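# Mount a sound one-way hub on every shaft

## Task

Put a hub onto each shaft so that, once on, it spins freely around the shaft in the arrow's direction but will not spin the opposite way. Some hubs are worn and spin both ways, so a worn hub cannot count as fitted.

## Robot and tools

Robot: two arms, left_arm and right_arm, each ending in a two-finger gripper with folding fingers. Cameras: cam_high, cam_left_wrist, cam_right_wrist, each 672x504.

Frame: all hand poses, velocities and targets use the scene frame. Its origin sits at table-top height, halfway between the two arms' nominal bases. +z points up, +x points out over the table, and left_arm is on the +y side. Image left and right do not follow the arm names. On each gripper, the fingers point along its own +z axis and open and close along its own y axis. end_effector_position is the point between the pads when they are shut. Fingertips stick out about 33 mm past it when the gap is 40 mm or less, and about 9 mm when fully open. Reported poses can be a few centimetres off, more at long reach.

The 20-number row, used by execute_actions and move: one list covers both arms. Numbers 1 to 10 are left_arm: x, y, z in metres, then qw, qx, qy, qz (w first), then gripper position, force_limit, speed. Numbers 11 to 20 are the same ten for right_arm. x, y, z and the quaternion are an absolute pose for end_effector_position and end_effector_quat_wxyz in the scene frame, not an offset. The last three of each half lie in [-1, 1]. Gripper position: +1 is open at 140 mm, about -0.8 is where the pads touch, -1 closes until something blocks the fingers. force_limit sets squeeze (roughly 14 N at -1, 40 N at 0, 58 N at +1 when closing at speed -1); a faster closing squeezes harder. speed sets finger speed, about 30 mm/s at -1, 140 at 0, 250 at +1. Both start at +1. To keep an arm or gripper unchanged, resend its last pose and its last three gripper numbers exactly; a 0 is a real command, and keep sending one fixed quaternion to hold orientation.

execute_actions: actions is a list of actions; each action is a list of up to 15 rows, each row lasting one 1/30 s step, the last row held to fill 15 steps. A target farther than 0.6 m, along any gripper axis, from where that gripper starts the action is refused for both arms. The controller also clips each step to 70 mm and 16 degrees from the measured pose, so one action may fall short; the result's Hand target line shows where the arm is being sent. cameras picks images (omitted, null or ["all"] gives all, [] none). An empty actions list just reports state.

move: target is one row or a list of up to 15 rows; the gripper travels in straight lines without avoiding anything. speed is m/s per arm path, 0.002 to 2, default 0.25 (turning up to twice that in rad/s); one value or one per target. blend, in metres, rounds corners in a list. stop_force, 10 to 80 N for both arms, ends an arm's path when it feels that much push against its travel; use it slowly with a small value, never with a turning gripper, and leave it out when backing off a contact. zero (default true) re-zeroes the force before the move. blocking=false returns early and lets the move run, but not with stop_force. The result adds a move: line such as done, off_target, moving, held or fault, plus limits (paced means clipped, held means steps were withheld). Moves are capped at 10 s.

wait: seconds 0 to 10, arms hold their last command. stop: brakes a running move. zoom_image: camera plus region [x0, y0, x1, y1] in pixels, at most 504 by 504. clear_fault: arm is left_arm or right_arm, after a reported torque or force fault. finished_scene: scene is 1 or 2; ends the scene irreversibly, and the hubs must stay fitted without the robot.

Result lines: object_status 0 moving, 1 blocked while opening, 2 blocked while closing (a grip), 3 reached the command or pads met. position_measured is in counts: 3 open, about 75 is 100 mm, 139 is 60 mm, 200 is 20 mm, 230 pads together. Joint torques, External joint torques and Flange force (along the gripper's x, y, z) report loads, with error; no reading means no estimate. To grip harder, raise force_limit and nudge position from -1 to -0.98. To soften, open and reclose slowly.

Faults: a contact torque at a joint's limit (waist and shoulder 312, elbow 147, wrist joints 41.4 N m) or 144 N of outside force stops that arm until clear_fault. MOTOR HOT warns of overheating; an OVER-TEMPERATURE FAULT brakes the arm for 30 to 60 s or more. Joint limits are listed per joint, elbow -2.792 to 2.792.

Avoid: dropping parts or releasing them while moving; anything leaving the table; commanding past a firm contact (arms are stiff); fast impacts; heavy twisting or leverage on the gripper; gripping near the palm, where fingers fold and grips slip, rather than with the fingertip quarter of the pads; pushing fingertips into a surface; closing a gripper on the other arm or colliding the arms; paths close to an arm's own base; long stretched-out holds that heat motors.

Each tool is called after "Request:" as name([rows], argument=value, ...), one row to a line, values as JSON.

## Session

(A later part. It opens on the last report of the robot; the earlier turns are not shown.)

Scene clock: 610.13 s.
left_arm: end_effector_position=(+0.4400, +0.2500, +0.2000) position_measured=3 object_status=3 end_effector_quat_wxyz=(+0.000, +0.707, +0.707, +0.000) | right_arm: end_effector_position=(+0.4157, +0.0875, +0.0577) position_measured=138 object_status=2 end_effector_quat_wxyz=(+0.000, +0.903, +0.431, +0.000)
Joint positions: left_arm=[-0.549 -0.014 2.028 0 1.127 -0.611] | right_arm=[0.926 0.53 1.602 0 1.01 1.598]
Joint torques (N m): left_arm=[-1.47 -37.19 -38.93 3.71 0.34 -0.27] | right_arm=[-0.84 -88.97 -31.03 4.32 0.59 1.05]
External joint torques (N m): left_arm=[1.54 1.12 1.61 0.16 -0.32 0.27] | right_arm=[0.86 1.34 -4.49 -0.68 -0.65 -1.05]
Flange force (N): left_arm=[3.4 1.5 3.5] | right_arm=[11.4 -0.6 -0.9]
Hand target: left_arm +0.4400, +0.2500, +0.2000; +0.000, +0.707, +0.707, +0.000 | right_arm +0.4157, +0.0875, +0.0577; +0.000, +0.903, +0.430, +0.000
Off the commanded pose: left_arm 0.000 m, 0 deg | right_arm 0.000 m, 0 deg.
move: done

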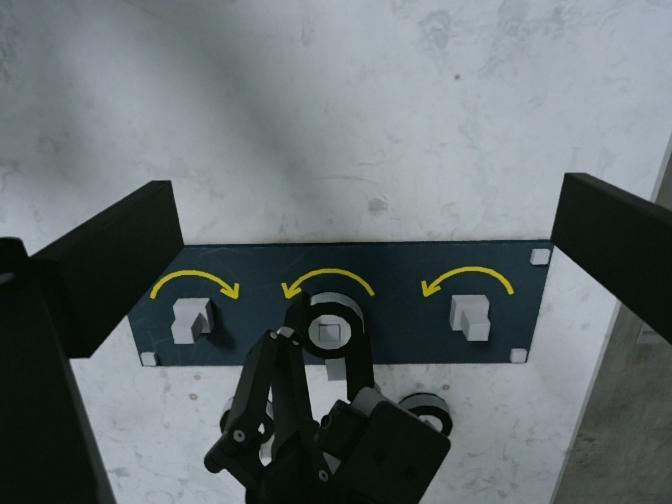

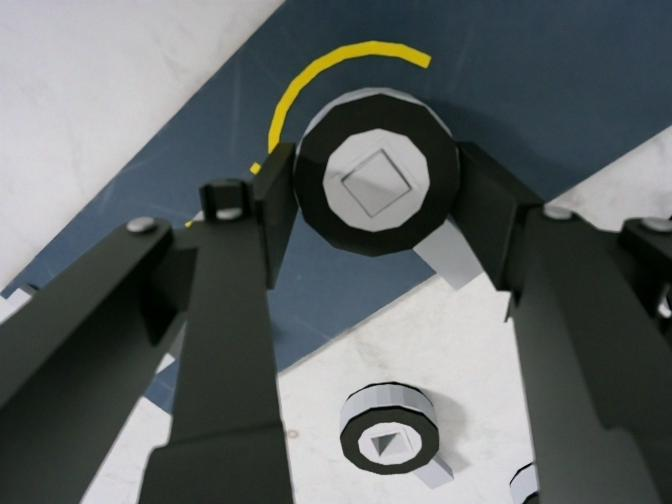

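Request:
execute_actions([
  [[0.44,0.25,0.2,0,0.7071,0.7071,0,1,1,1,0.4157,0.0875,0.0577,0,0.9026,0.4305,0,0.36,-1,-1]],
  [[0.44,0.25,0.2,0,0.7071,0.7071,0,1,1,1,0.4157,0.0875,0.0577,0,0.9026,0.4305,0,0.36,-1,-1]],
  [[0.44,0.25,0.2,0,0.7071,0.7071,0,1,1,1,0.4157,0.0875,0.0577,0,0.9026,0.4305,0,0.36,-1,-1]],
], cameras=["cam_right_wrist"])

Request:
move([
  [0.44,0.25,0.2,0,0.7071,0.7071,0,1,1,1,0.4157,0.0875,0.14,0,0.9026,0.4305,0,0.36,-1,-1],
  [0.44,0.25,0.2,0,0.7071,0.7071,0,1,1,1,0.505,-0.055,0.12,0,0.9239,0.3827,0,0.36,-1,-1],
], speed=0.15)

Request:
zoom_image(camera="cam_right_wrist", region=[180, 0, 580, 300])

Request:
zoom_image(camera="cam_left_wrist", region=[150, 250, 550, 504])

Scene clock: 630.73 s.
left_arm: end_effector_position=(+0.4400, +0.2500, +0.2000) position_measured=3 object_status=3 end_effector_quat_wxyz=(+0.000, +0.707, +0.707, +0.000) | right_arm: end_effector_position=(+0.4157, +0.0875, +0.0577) position_measured=84 object_status=3 end_effector_quat_wxyz=(+0.000, +0.903, +0.430, +0.000)
Joint positions: left_arm=[-0.549 -0.014 2.028 0 1.127 -0.611] | right_arm=[0.926 0.53 1.602 0 1.01 1.598]
Joint torques (N m): left_arm=[-1.41 -37.1 -38.67 3.7 0.37 -0.22] | right_arm=[-2.99 -89.88 -32.94 3.14 -0.46 0.51]
External joint torques (N m): left_arm=[1.6 0.58 1.33 0.18 -0.33 0.22] | right_arm=[3.35 2.23 -2.55 0.51 0.41 -0.51]
External joint torques at the end of the 1st action: left_arm=[1.94 1.51 2.08 0.12 -0.32 0.25] | right_arm=[2.86 1.9 -2.48 0.64 0.44 -0.52]
External joint torques at the end of the 2nd action: left_arm=[1.85 1.43 1.63 0.08 -0.31 0.38] | right_arm=[3.19 1.63 -2.62 0.59 0.42 -0.5]
Flange force (N): left_arm=[3.6 1.1 2.7] | right_arm=[9.1 -4.3 -0.5]
Flange force at the end of the 1st action (N): left_arm=[4.0 1.8 4.3] | right_arm=[8.5 -3.6 -0.7]
Flange force at the end of the 2nd action (N): left_arm=[3.8 2.3 3.7] | right_arm=[8.4 -4.0 -1.0]
Hand target: left_arm +0.4400, +0.2500, +0.2000; +0.000, +0.707, +0.707, +0.000 | right_arm +0.4157, +0.0875, +0.0577; +0.000, +0.903, +0.430, +0.000
Off the commanded pose: left_arm 0.000 m, 0 deg | right_arm 0.000 m, 0 deg.

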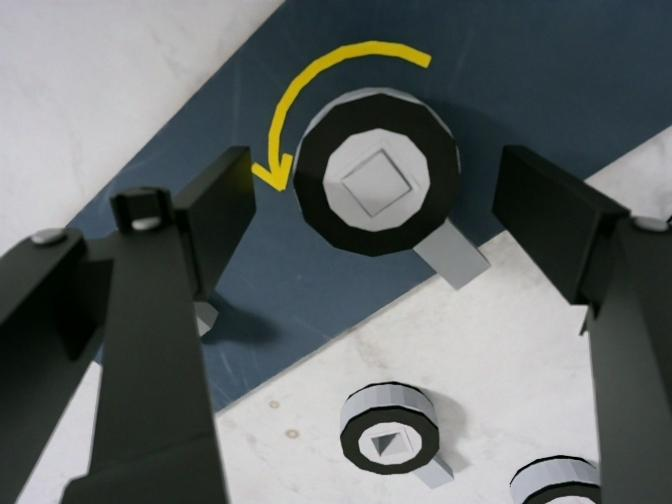

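Scene clock: 632.87 s.
left_arm: end_effector_position=(+0.4400, +0.2500, +0.2000) position_measured=3 object_status=3 end_effector_quat_wxyz=(+0.000, +0.707, +0.707, +0.000) | right_arm: end_effector_position=(+0.5049, -0.0549, +0.1200) position_measured=84 object_status=3 end_effector_quat_wxyz=(+0.000, +0.924, +0.383, +0.000)
Joint positions: left_arm=[-0.549 -0.014 2.028 0 1.127 -0.611] | right_arm=[0.712 0.41 1.662 0 1.07 1.488]
Joint torques (N m): left_arm=[-1.84 -37.21 -38.87 3.75 0.4 -0.31] | right_arm=[-3.3 -80.35 -34.35 3.14 -0.56 0.46]
External joint torques (N m): left_arm=[2.02 0.6 1.49 0.13 -0.37 0.31] | right_arm=[3.89 2.26 -2.43 0.65 0.51 -0.46]
Flange force (N): left_arm=[4.6 1.5 3.0] | right_arm=[9.1 -4.3 -1.2]
Hand target: left_arm +0.4400, +0.2500, +0.2000; +0.000, +0.707, +0.707, +0.000 | right_arm +0.5050, -0.0550, +0.1200; +0.000, +0.924, +0.383, +0.000
Off the commanded pose: left_arm 0.000 m, 0 deg | right_arm 0.000 m, 0 deg.
move: done

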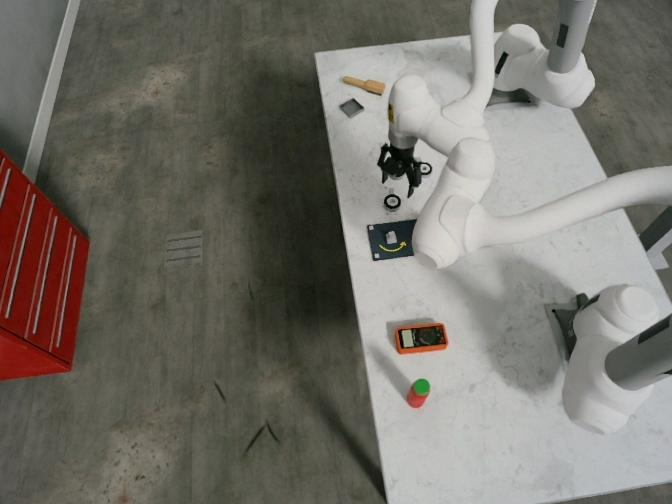

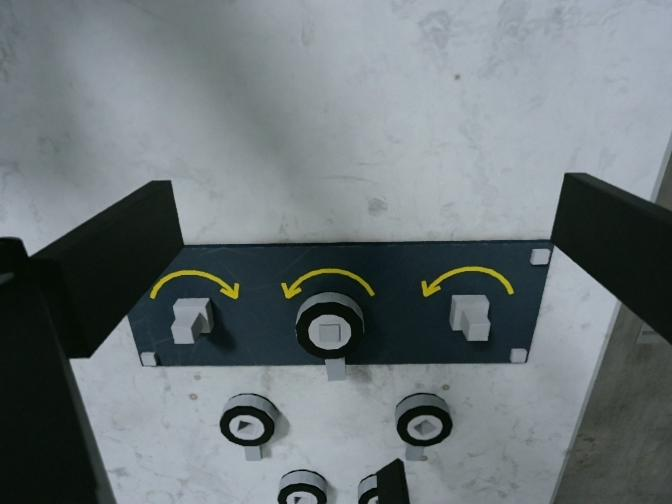

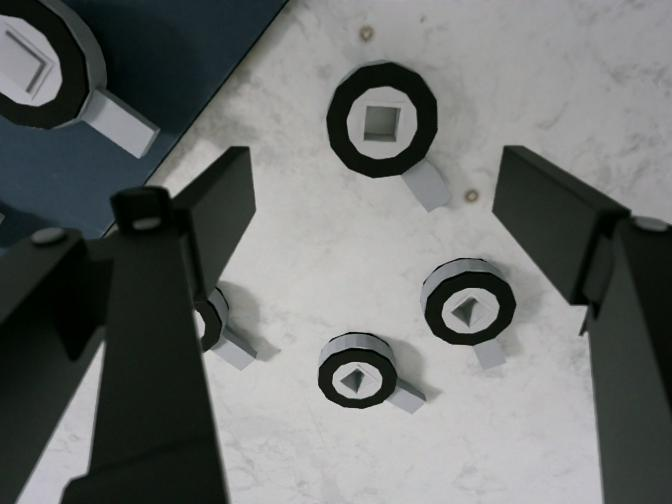

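Scaled by 1.260 from the camera's image (finer frame: 960x720).

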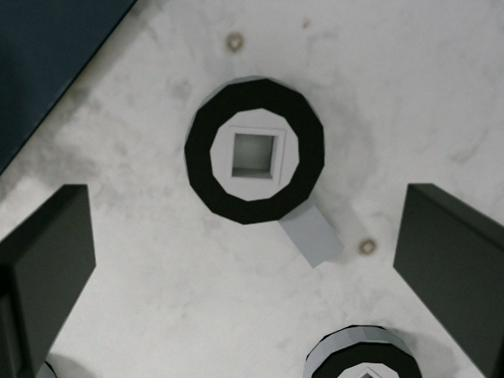

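Scaled by 1.260 from the camera's image (finer frame: 960x720).

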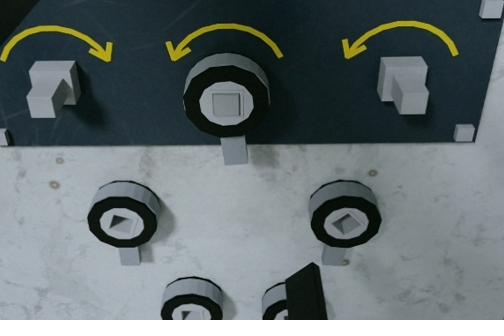

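Request:
move(target=[0.44,0.25,0.2,0,0.7071,0.7071,0,1,1,1,0.516,-0.059,0.06,0,0.9239,0.3827,0,0.36,-1,-1], speed=0.15, cameras=["cam_right_wrist"])

Request:
zoom_image(camera="cam_right_wrist", region=[180, 0, 580, 300])

Scene clock: 672.20 s.
left_arm: end_effector_position=(+0.4400, +0.2500, +0.2000) position_measured=3 object_status=3 end_effector_quat_wxyz=(+0.000, +0.707, +0.707, +0.000) | right_arm: end_effector_position=(+0.5160, -0.0590, +0.0601) position_measured=84 object_status=3 end_effector_quat_wxyz=(+0.000, +0.924, +0.383, +0.000)
Joint positions: left_arm=[-0.549 -0.014 2.028 0 1.127 -0.611] | right_arm=[0.699 0.468 1.698 0 0.976 1.475]
Joint torques (N m): left_arm=[-1.08 -36.97 -38.96 3.77 0.36 -0.26] | right_arm=[-3.27 -84.13 -32.9 2.97 -0.43 0.47]
External joint torques (N m): left_arm=[1.19 0.96 1.78 0.09 -0.33 0.26] | right_arm=[3.61 2.62 -1.87 0.6 0.38 -0.47]
Flange force (N): left_arm=[3.1 0.6 3.6] | right_arm=[8.3 -3.8 0.5]
Hand target: left_arm +0.4400, +0.2500, +0.2000; +0.000, +0.707, +0.707, +0.000 | right_arm +0.5160, -0.0590, +0.0600; +0.000, +0.924, +0.383, +0.000
Off the commanded pose: left_arm 0.000 m, 0 deg | right_arm 0.000 m, 0 deg.
move: done

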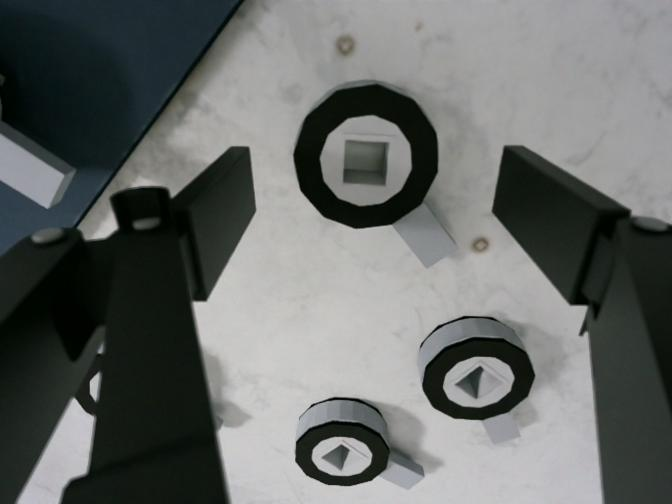

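Scaled by 1.260 from the camera's image (finer frame: 960x720).

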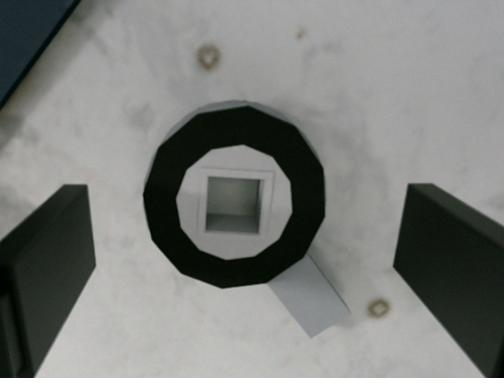

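Request:
move(target=[0.44,0.25,0.2,0,0.7071,0.7071,0,1,1,1,0.5167,-0.0583,0.037,0,0.9239,0.3827,0,0.36,-1,-1], speed=0.06, stop_force=10, cameras=["cam_right_wrist"])

Request:
execute_actions([
  [[0.44,0.25,0.2,0,0.7071,0.7071,0,1,1,1,0.5167,-0.0583,0.037,0,0.9239,0.3827,0,-1,-0.5,-1]],
  [[0.44,0.25,0.2,0,0.7071,0.7071,0,1,1,1,0.5167,-0.0583,0.037,0,0.9239,0.3827,0,-1,-0.5,-1]],
  [[0.44,0.25,0.2,0,0.7071,0.7071,0,1,1,1,0.5167,-0.0583,0.037,0,0.9239,0.3827,0,-1,-0.5,-1]],
  [[0.44,0.25,0.2,0,0.7071,0.7071,0,1,1,1,0.5167,-0.0583,0.037,0,0.9239,0.3827,0,-1,-0.5,-1]],
], cameras=["cam_right_wrist"])

Request:
zoom_image(camera="cam_right_wrist", region=[275, 80, 475, 280])

Scene clock: 687.70 s.
left_arm: end_effector_position=(+0.4400, +0.2500, +0.2000) position_measured=3 object_status=3 end_effector_quat_wxyz=(+0.000, +0.707, +0.707, +0.000) | right_arm: end_effector_position=(+0.5167, -0.0583, +0.0370) position_measured=84 object_status=3 end_effector_quat_wxyz=(+0.000, +0.924, +0.383, +0.000)
Joint positions: left_arm=[-0.549 -0.014 2.028 0 1.127 -0.611] | right_arm=[0.699 0.491 1.711 0 0.94 1.475]
Joint torques (N m): left_arm=[-1.65 -37.16 -39 3.72 0.32 -0.22] | right_arm=[-3.07 -84.44 -31.37 2.89 -0.48 0.46]
External joint torques (N m): left_arm=[1.69 1.14 1.76 0.14 -0.29 0.22] | right_arm=[3.06 1.91 -2.53 0.59 0.42 -0.46]
Flange force (N): left_arm=[3.7 1.4 3.6] | right_arm=[8.7 -3.1 -0.4]
Hand target: left_arm +0.4400, +0.2500, +0.2000; +0.000, +0.707, +0.707, +0.000 | right_arm +0.5167, -0.0583, +0.0370; +0.000, +0.924, +0.383, +0.000
Off the commanded pose: left_arm 0.000 m, 0 deg | right_arm 0.000 m, 0 deg.
move: done

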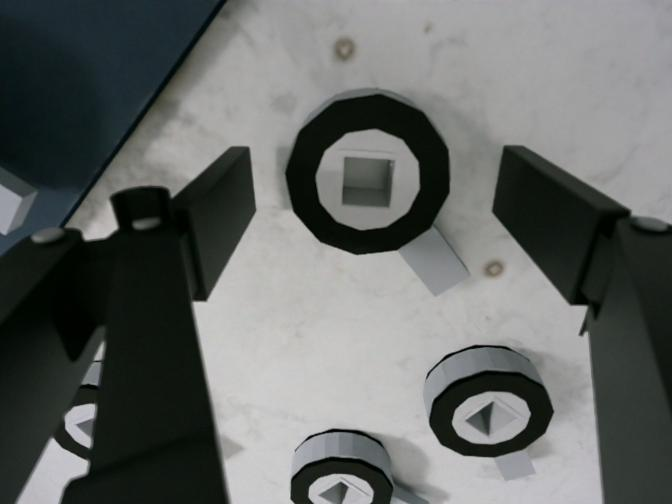

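Scene clock: 689.90 s.
left_arm: end_effector_position=(+0.4400, +0.2500, +0.2000) position_measured=3 object_status=3 end_effector_quat_wxyz=(+0.000, +0.707, +0.707, +0.000) | right_arm: end_effector_position=(+0.5167, -0.0583, +0.0370) position_measured=138 object_status=2 end_effector_quat_wxyz=(+0.000, +0.924, +0.383, +0.000)
Joint positions: left_arm=[-0.549 -0.014 2.028 0 1.127 -0.611] | right_arm=[0.699 0.491 1.711 0 0.94 1.475]
Joint torques (N m): left_arm=[-1.65 -36.95 -38.93 3.72 0.38 -0.31] | right_arm=[-2.79 -80.86 -29.41 2.81 -0.81 0.46]
External joint torques (N m): left_arm=[1.79 0.59 1.6 0.15 -0.35 0.31] | right_arm=[3.01 -1.65 -4.42 0.67 0.76 -0.46]
External joint torques at the end of the 1st action: left_arm=[1.75 1.2 1.67 0.15 -0.34 0.24] | right_arm=[3.13 1.63 -2.5 0.56 0.39 -0.44]
External joint torques at the end of the 2nd action: left_arm=[1.74 2.02 1.78 0.08 -0.26 0.2] | right_arm=[3.74 1.99 -2.79 0.7 0.41 -0.55]
External joint torques at the end of the 3rd action: left_arm=[1.24 0.73 2 0.14 -0.26 0.25] | right_arm=[3.78 -2 -4.14 0.55 0.78 -0.53]
Flange force (N): left_arm=[4.3 1.1 3.1] | right_arm=[8.4 -3.0 -5.6]
Flange force at the end of the 1st action (N): left_arm=[3.7 1.7 3.6] | right_arm=[8.2 -3.2 -0.6]
Flange force at the end of the 2nd action (N): left_arm=[3.0 2.6 4.2] | right_arm=[9.4 -3.8 -0.5]
Flange force at the end of the 3rd action (N): left_arm=[3.5 0.0 3.5] | right_arm=[7.4 -4.0 -5.8]
Hand target: left_arm +0.4400, +0.2500, +0.2000; +0.000, +0.707, +0.707, +0.000 | right_arm +0.5167, -0.0583, +0.0370; +0.000, +0.924, +0.383, +0.000
Off the commanded pose: left_arm 0.000 m, 0 deg | right_arm 0.000 m, 0 deg.

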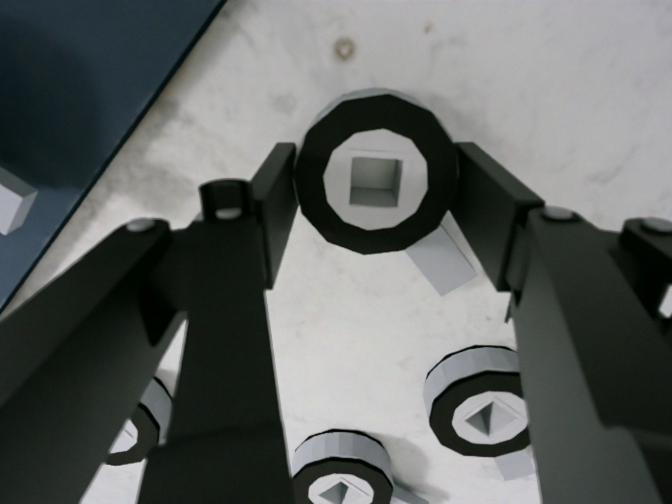

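Scaled by 2.520 from the camera's image (finer frame: 960x720).

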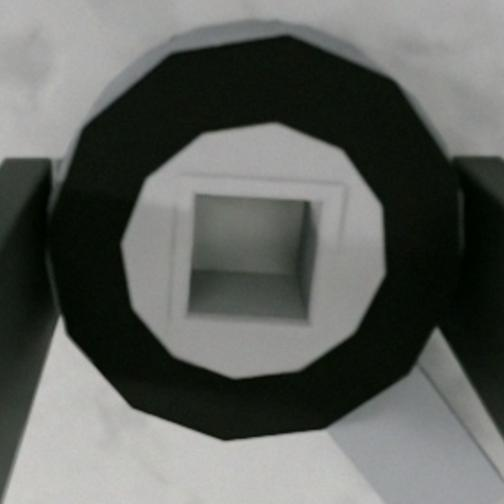

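Request:
move([
  [0.44,0.25,0.20,0,0.7071,0.7071,0,1,1,1,0.5167,-0.0583,0.13,0,0.9239,0.3827,0,-1,-0.5,-1],
  [0.44,0.25,0.20,0,0.7071,0.7071,0,1,1,1,0.535,0.089,0.11,0,1,0,0,-1,-0.5,-1],
], speed=0.15)

Request:
zoom_image(camera="cam_right_wrist", region=[275, 80, 475, 280])

Request:
zoom_image(camera="cam_left_wrist", region=[375, 230, 575, 380])

Scene clock: 737.93 s.
left_arm: end_effector_position=(+0.4400, +0.2500, +0.2000) position_measured=3 object_status=3 end_effector_quat_wxyz=(+0.000, +0.707, +0.707, +0.000) | right_arm: end_effector_position=(+0.5261, +0.0179, +0.1196) position_measured=138 object_status=2 end_effector_quat_wxyz=(+0.000, +0.982, +0.189, +0.000)
Joint positions: left_arm=[-0.549 -0.014 2.028 0 1.127 -0.611] | right_arm=[0.764 0.505 1.516 0.001 1.121 1.945]
Joint torques (N m): left_arm=[-1.47 -36.58 -39.03 3.74 0.37 -0.29] | right_arm=[-3.15 -92.14 -36.77 3.29 -0.41 0.47]
External joint torques (N m): left_arm=[1.55 0.77 1.9 0.11 -0.34 0.29] | right_arm=[3.56 4.42 -0.97 0.56 0.36 -0.47]
Flange force (N): left_arm=[4.0 0.6 3.6] | right_arm=[6.8 -7.2 1.7]
Hand target: left_arm +0.4400, +0.2500, +0.2000; +0.000, +0.707, +0.707, +0.000 | right_arm +0.5261, +0.0178, +0.1197; +0.000, +0.982, +0.189, +0.000
Off the commanded pose: left_arm 0.000 m, 0 deg | right_arm 0.072 m, 22 deg.
move: held (right_arm; a check stopped the path); path passed 1 of 2 targets; limits=held
pose unreachable (right arm): on one or more control steps of this call, first in action 0 (counted from 0), this arm could not follow its commanded pose, so it was not sent that pose on those steps. It may still have moved: this result reports where it is.
cause: moving toward the commanded pose would bring a part of the arm too close to another arm (a part of this arm just beyond joint 4 (forearm roll) and a part of the left arm just beyond its joint 6 (wrist roll), where that arm would come to rest).

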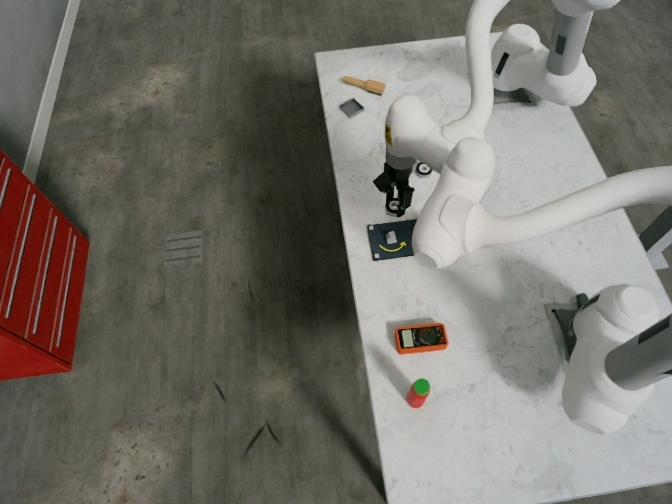

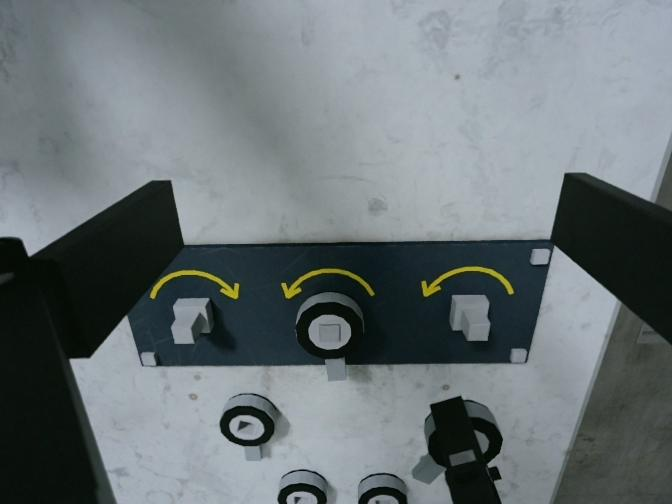

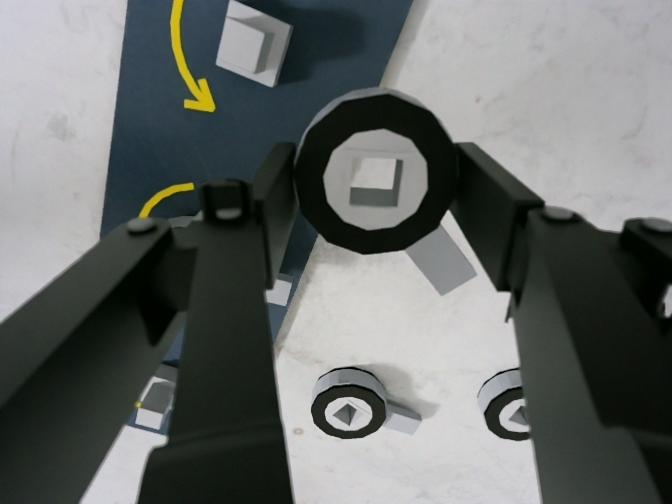

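Scaled by 2.520 from the camera's image (finer frame: 960x720).

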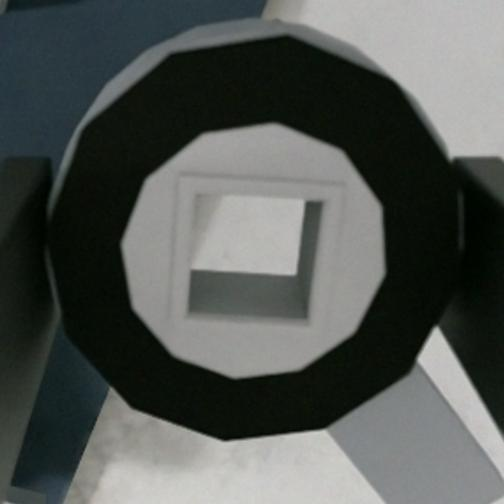

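Scaled by 2.520 from the camera's image (finer frame: 960x720).

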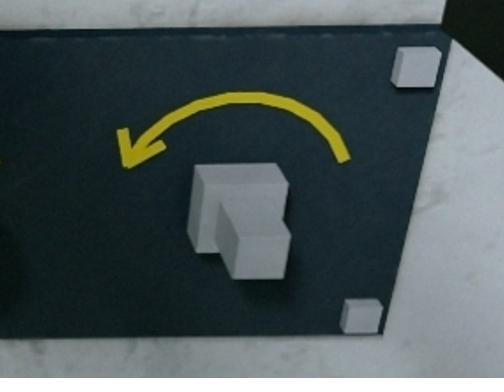

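Request:
move([
  [0.40,0.42,0.25,0,0.7071,0.7071,0,1,1,1,0.5261,0.0179,0.12,0,0.982,0.189,0,-1,-0.5,-1],
  [0.40,0.42,0.25,0,0.7071,0.7071,0,1,1,1,0.531,0.088,0.11,0,1,0,0,-1,-0.5,-1],
], speed=0.15)

Request:
zoom_image(camera="cam_right_wrist", region=[275, 80, 475, 280])

Request:
zoom_image(camera="cam_right_wrist", region=[325, 130, 425, 230])

Scene clock: 755.33 s.
left_arm: end_effector_position=(+0.4000, +0.4200, +0.2500) position_measured=3 object_status=3 end_effector_quat_wxyz=(+0.000, +0.707, +0.707, +0.000) | right_arm: end_effector_position=(+0.5310, +0.0880, +0.1100) position_measured=138 object_status=2 end_effector_quat_wxyz=(+0.000, +1.000, +0.000, +0.000)
Joint positions: left_arm=[-0.245 -0.222 2.111 0 1.253 -0.307] | right_arm=[0.82 0.592 1.391 0 1.158 2.382]
Joint torques (N m): left_arm=[-1.52 -17.06 -41.1 3.9 0.26 -0.28] | right_arm=[-2.44 -100.83 -37.25 3.3 -0.4 0.38]
External joint torques (N m): left_arm=[1.68 -0.25 1.79 0.18 -0.25 0.28] | right_arm=[3.05 4.72 -1.14 0.63 0.36 -0.38]
Flange force (N): left_arm=[5.3 -1.1 2.9] | right_arm=[4.6 -9.9 1.6]
Hand target: left_arm +0.4000, +0.4200, +0.2500; +0.000, +0.707, +0.707, +0.000 | right_arm +0.5310, +0.0880, +0.1100; +0.000, +1.000, +0.000, +0.000
Off the commanded pose: left_arm 0.000 m, 0 deg | right_arm 0.000 m, 0 deg.
move: done

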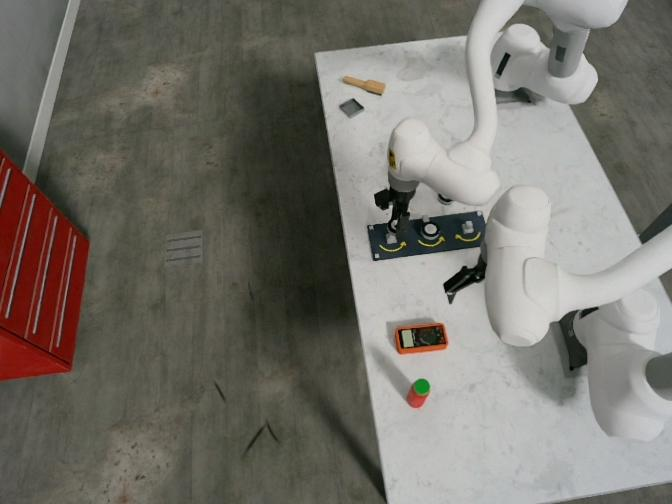

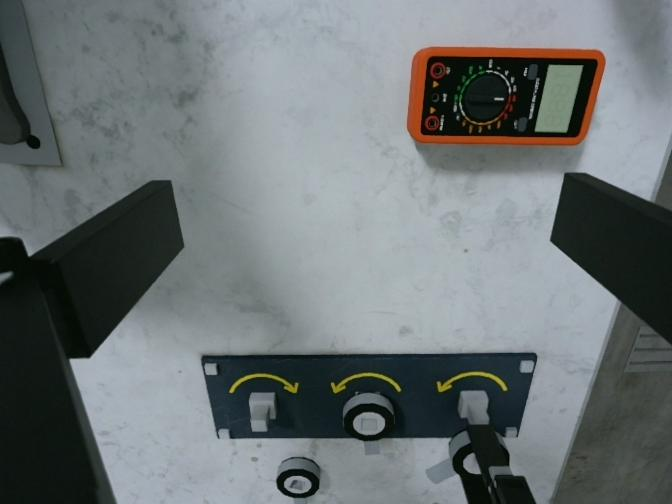

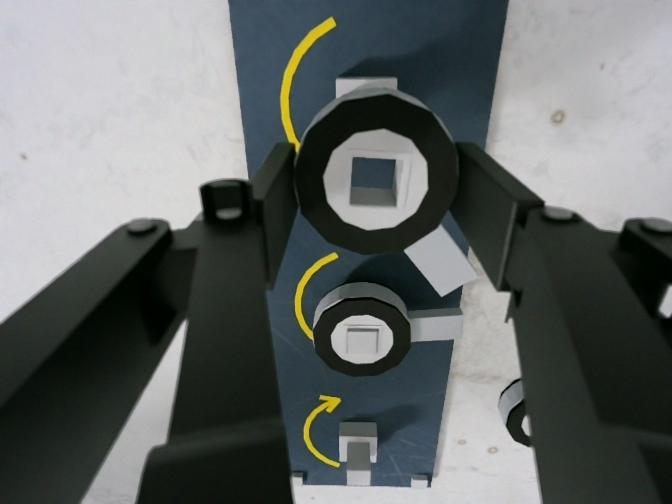

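Scaled by 2.520 from the camera's image (finer frame: 960x720).

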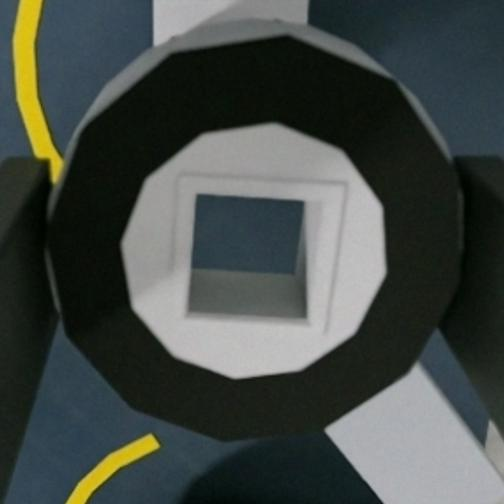

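Scaled by 5.040 from the camera's image (finer frame: 960x720).

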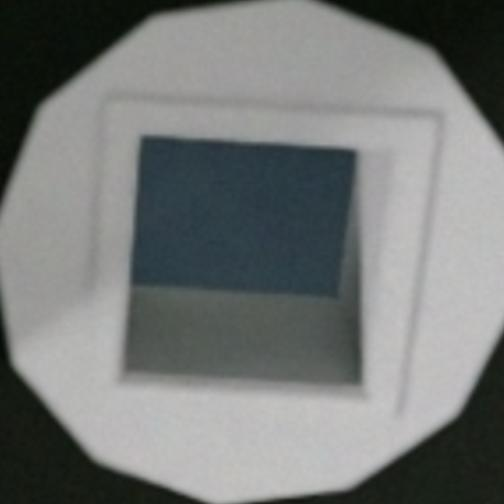

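Request:
move(target=[0.40,0.42,0.25,0,0.7071,0.7071,0,1,1,1,0.533,0.088,0.09,0,1,0,0,-1,-0.5,-1], speed=0.05, stop_force=10)

Request:
zoom_image(camera="cam_right_wrist", region=[325, 130, 425, 230])

Scene clock: 778.17 s.
left_arm: end_effector_position=(+0.4000, +0.4200, +0.2500) position_measured=3 object_status=3 end_effector_quat_wxyz=(+0.000, +0.707, +0.707, +0.000) | right_arm: end_effector_position=(+0.5330, +0.0880, +0.0900) position_measured=138 object_status=2 end_effector_quat_wxyz=(+0.000, +1.000, +0.000, +0.000)
Joint positions: left_arm=[-0.245 -0.222 2.111 0 1.253 -0.307] | right_arm=[0.819 0.608 1.404 0 1.129 2.38]
Joint torques (N m): left_arm=[-1.81 -17.56 -41.07 3.94 0.28 -0.23] | right_arm=[-2.94 -100.93 -36.83 3.32 -0.47 0.51]
External joint torques (N m): left_arm=[1.93 0.5 1.88 0.13 -0.27 0.23] | right_arm=[3.6 3.99 -1.03 0.55 0.44 -0.51]
Flange force (N): left_arm=[5.6 0.2 3.6] | right_arm=[3.3 -9.2 1.3]
Hand target: left_arm +0.4000, +0.4200, +0.2500; +0.000, +0.707, +0.707, +0.000 | right_arm +0.5330, +0.0880, +0.0900; +0.000, +1.000, +0.000, +0.000
Off the commanded pose: left_arm 0.000 m, 0 deg | right_arm 0.000 m, 0 deg.
move: done

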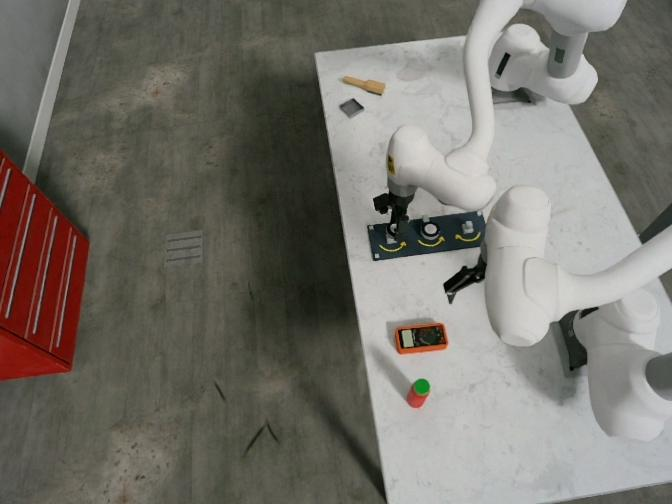

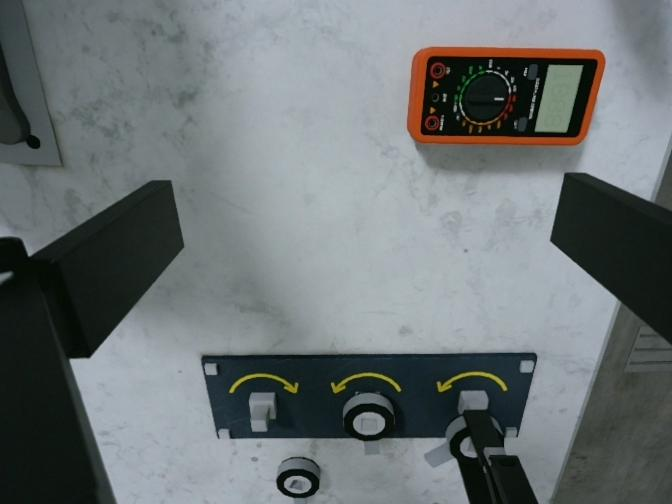

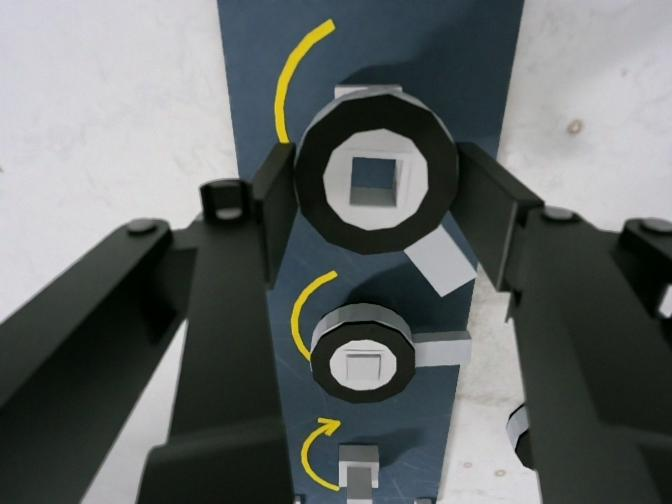

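Scaled by 5.040 from the camera's image (finer frame: 960x720).

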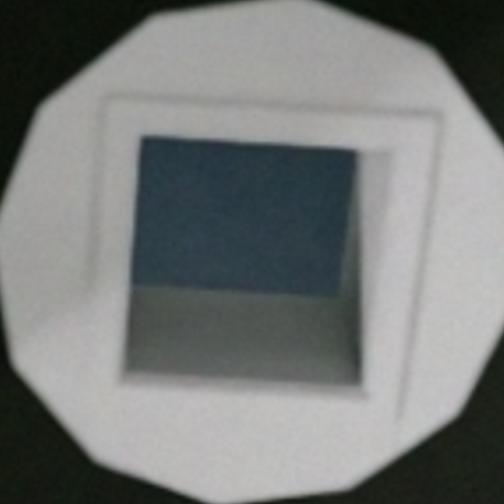

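Request:
move(target=[0.40,0.42,0.25,0,0.7071,0.7071,0,1,1,1,0.543,0.088,0.09,0,1,0,0,-1,-0.5,-1], speed=0.05, cameras=["cam_right_wrist"])

Request:
zoom_image(camera="cam_right_wrist", region=[325, 130, 425, 230])

Scene clock: 804.03 s.
left_arm: end_effector_position=(+0.4000, +0.4200, +0.2500) position_measured=3 object_status=3 end_effector_quat_wxyz=(+0.000, +0.707, +0.707, +0.000) | right_arm: end_effector_position=(+0.5429, +0.0880, +0.0900) position_measured=138 object_status=2 end_effector_quat_wxyz=(+0.000, +1.000, +0.000, +0.000)
Joint positions: left_arm=[-0.245 -0.222 2.111 0 1.253 -0.307] | right_arm=[0.81 0.618 1.388 0 1.136 2.372]
Joint torques (N m): left_arm=[-1.64 -17.36 -41.21 3.92 0.38 -0.18] | right_arm=[-3.36 -101.11 -36.87 3.35 -0.15 0.45]
External joint torques (N m): left_arm=[1.76 0.35 2.03 0.15 -0.36 0.18] | right_arm=[3.79 3.1 -1.18 0.54 0.11 -0.45]
Flange force (N): left_arm=[5.1 -0.4 3.9] | right_arm=[2.4 -8.5 1.0]
Hand target: left_arm +0.4000, +0.4200, +0.2500; +0.000, +0.707, +0.707, +0.000 | right_arm +0.5430, +0.0880, +0.0900; +0.000, +1.000, +0.000, +0.000
Off the commanded pose: left_arm 0.000 m, 0 deg | right_arm 0.000 m, 0 deg.
move: done

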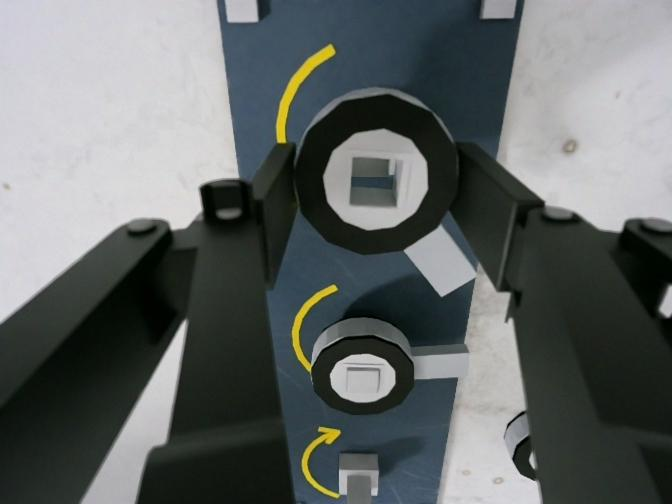

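Scaled by 5.040 from the camera's image (finer frame: 960x720).

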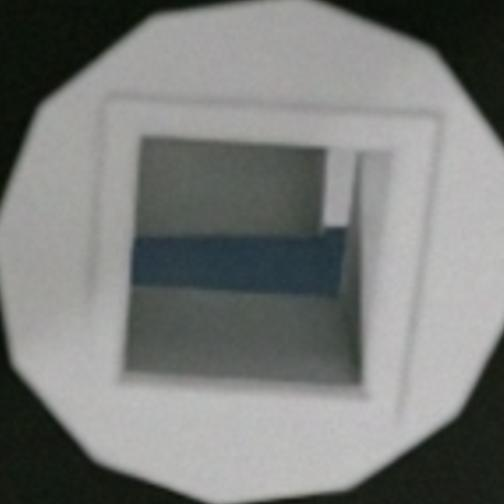

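Request:
move(target=[0.40,0.42,0.25,0,0.7071,0.7071,0,1,1,1,0.5453,0.0884,0.089,0,1,0,0,-1,-0.5,-1], speed=0.05, cameras=["cam_right_wrist"])

Request:
zoom_image(camera="cam_right_wrist", region=[325, 130, 425, 230])

Scene clock: 826.73 s.
left_arm: end_effector_position=(+0.4000, +0.4200, +0.2500) position_measured=3 object_status=3 end_effector_quat_wxyz=(+0.000, +0.707, +0.707, +0.000) | right_arm: end_effector_position=(+0.5453, +0.0884, +0.0890) position_measured=138 object_status=2 end_effector_quat_wxyz=(+0.000, +1.000, +0.000, +0.000)
Joint positions: left_arm=[-0.245 -0.222 2.111 0 1.253 -0.307] | right_arm=[0.809 0.621 1.384 0 1.137 2.37]
Joint torques (N m): left_arm=[-1.56 -17.33 -41.12 3.97 0.4 -0.31] | right_arm=[-2.86 -103.09 -37.3 3.29 -0.42 0.47]
External joint torques (N m): left_arm=[1.76 0.05 1.86 0.11 -0.38 0.31] | right_arm=[3.59 4.89 -0.72 0.6 0.39 -0.47]
Flange force (N): left_arm=[5.5 -0.6 3.5] | right_arm=[3.8 -9.6 2.2]
Hand target: left_arm +0.4000, +0.4200, +0.2500; +0.000, +0.707, +0.707, +0.000 | right_arm +0.5453, +0.0884, +0.0890; +0.000, +1.000, +0.000, +0.000
Off the commanded pose: left_arm 0.000 m, 0 deg | right_arm 0.000 m, 0 deg.
move: done

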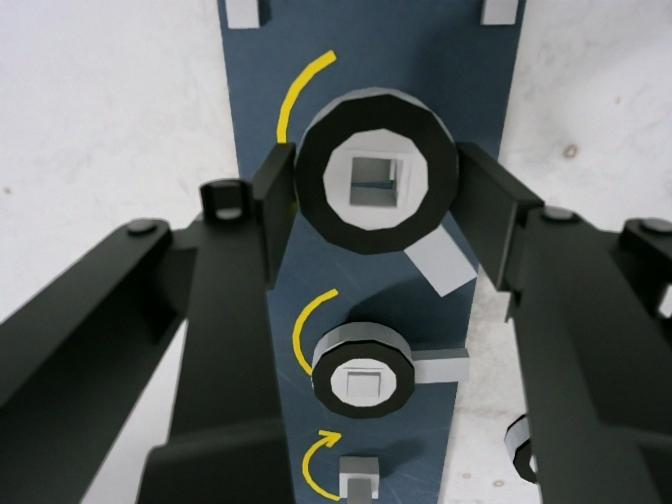

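Scaled by 5.040 from the camera's image (finer frame: 960x720).

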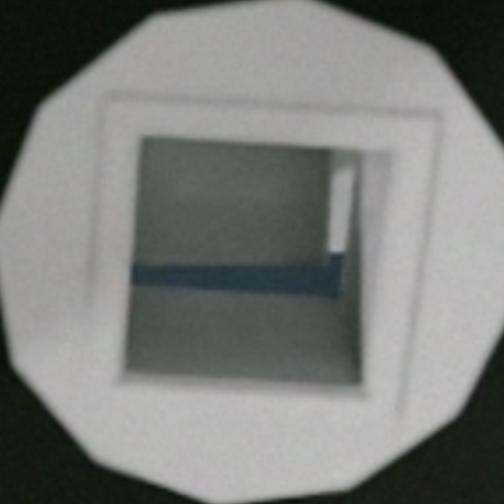

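Request:
move(target=[0.40,0.42,0.25,0,0.7071,0.7071,0,1,1,1,0.5453,0.0884,0.089,0,0.99905,0.04362,0,-1,-0.5,-1], speed=0.05, cameras=["cam_right_wrist"])

Request:
zoom_image(camera="cam_right_wrist", region=[325, 130, 425, 230])

Scene clock: 843.90 s.
left_arm: end_effector_position=(+0.4000, +0.4200, +0.2500) position_measured=3 object_status=3 end_effector_quat_wxyz=(+0.000, +0.707, +0.707, +0.000) | right_arm: end_effector_position=(+0.5453, +0.0884, +0.0890) position_measured=138 object_status=2 end_effector_quat_wxyz=(+0.000, +0.999, +0.044, +0.000)
Joint positions: left_arm=[-0.245 -0.222 2.111 0 1.253 -0.307] | right_arm=[0.809 0.621 1.384 0 1.137 2.283]
Joint torques (N m): left_arm=[-1.53 -17.55 -40.89 3.98 0.44 -0.21] | right_arm=[-3 -102.45 -37.06 3.29 -0.48 0.33]
External joint torques (N m): left_arm=[1.68 0.63 1.66 0.09 -0.43 0.21] | right_arm=[3 4.3 -1 0.59 0.44 -0.33]
Flange force (N): left_arm=[4.8 0.6 3.6] | right_arm=[4.9 -8.8 1.5]
Hand target: left_arm +0.4000, +0.4200, +0.2500; +0.000, +0.707, +0.707, +0.000 | right_arm +0.5453, +0.0884, +0.0890; +0.000, +0.999, +0.044, +0.000
Off the commanded pose: left_arm 0.000 m, 0 deg | right_arm 0.000 m, 0 deg.
move: done

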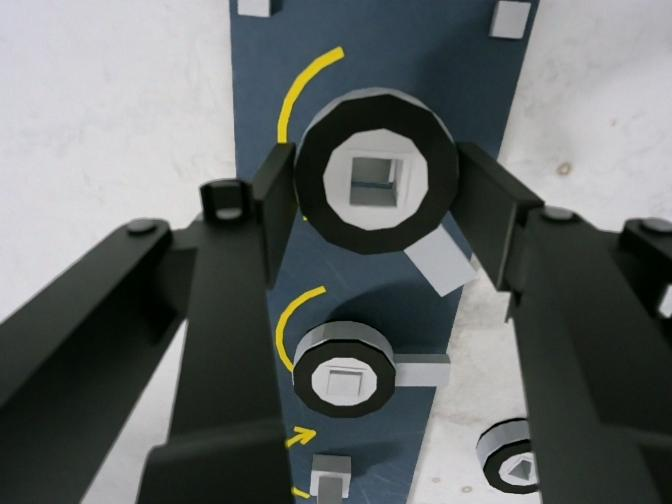

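Scaled by 5.040 from the camera's image (finer frame: 960x720).

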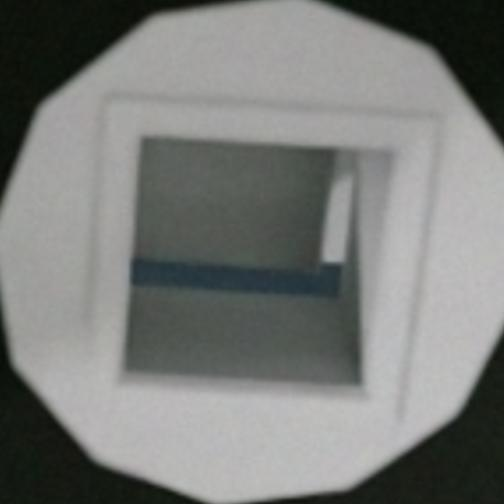

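Request:
move([
  [0.40,0.42,0.25,0,0.7071,0.7071,0,1,1,1,0.5453,0.0889,0.088,0,0.99905,0.04362,0,-1,-0.5,-1],
  [0.40,0.42,0.25,0,0.7071,0.7071,0,1,1,1,0.5453,0.0889,0.062,0,0.99905,0.04362,0,-1,-0.5,-1],
], speed=0.02, stop_force=10, cameras=["cam_right_wrist"])

Request:
zoom_image(camera="cam_right_wrist", region=[325, 130, 425, 230])

Scene clock: 856.47 s.
left_arm: end_effector_position=(+0.4000, +0.4200, +0.2500) position_measured=3 object_status=3 end_effector_quat_wxyz=(+0.000, +0.707, +0.707, +0.000) | right_arm: end_effector_position=(+0.5453, +0.0889, +0.0620) position_measured=138 object_status=2 end_effector_quat_wxyz=(+0.000, +0.999, +0.044, +0.000)
Joint positions: left_arm=[-0.245 -0.222 2.111 0 1.253 -0.307] | right_arm=[0.809 0.641 1.403 0 1.097 2.283]
Joint torques (N m): left_arm=[-2 -17.54 -40.91 3.9 0.24 -0.25] | right_arm=[-5.68 -101.59 -33.39 2.09 0.89 0.52]
External joint torques (N m): left_arm=[2.11 0.6 1.68 0.18 -0.23 0.25] | right_arm=[5.8 2.53 -3.91 1.71 -0.93 -0.52]
Flange force (N): left_arm=[5.9 0.8 3.3] | right_arm=[5.2 -13.2 0.5]
Hand target: left_arm +0.4000, +0.4200, +0.2500; +0.000, +0.707, +0.707, +0.000 | right_arm +0.5453, +0.0889, +0.0620; +0.000, +0.999, +0.044, +0.000
Off the commanded pose: left_arm 0.000 m, 0 deg | right_arm 0.000 m, 0 deg.
move: done

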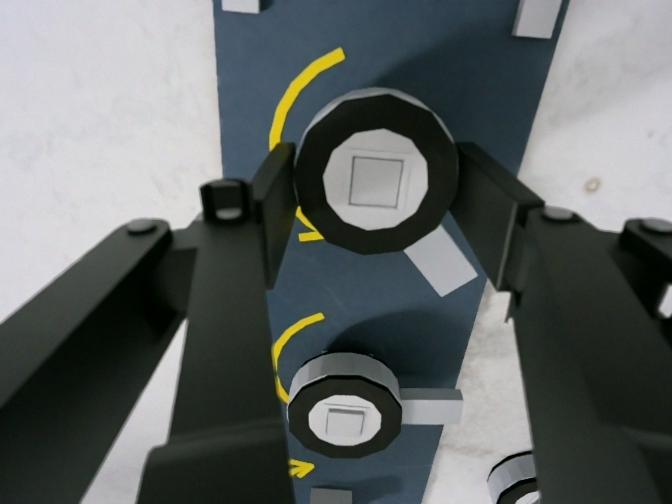

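Scaled by 5.040 from the camera's image (finer frame: 960x720).

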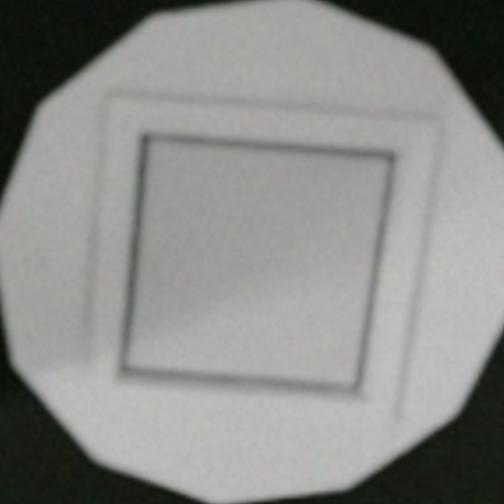

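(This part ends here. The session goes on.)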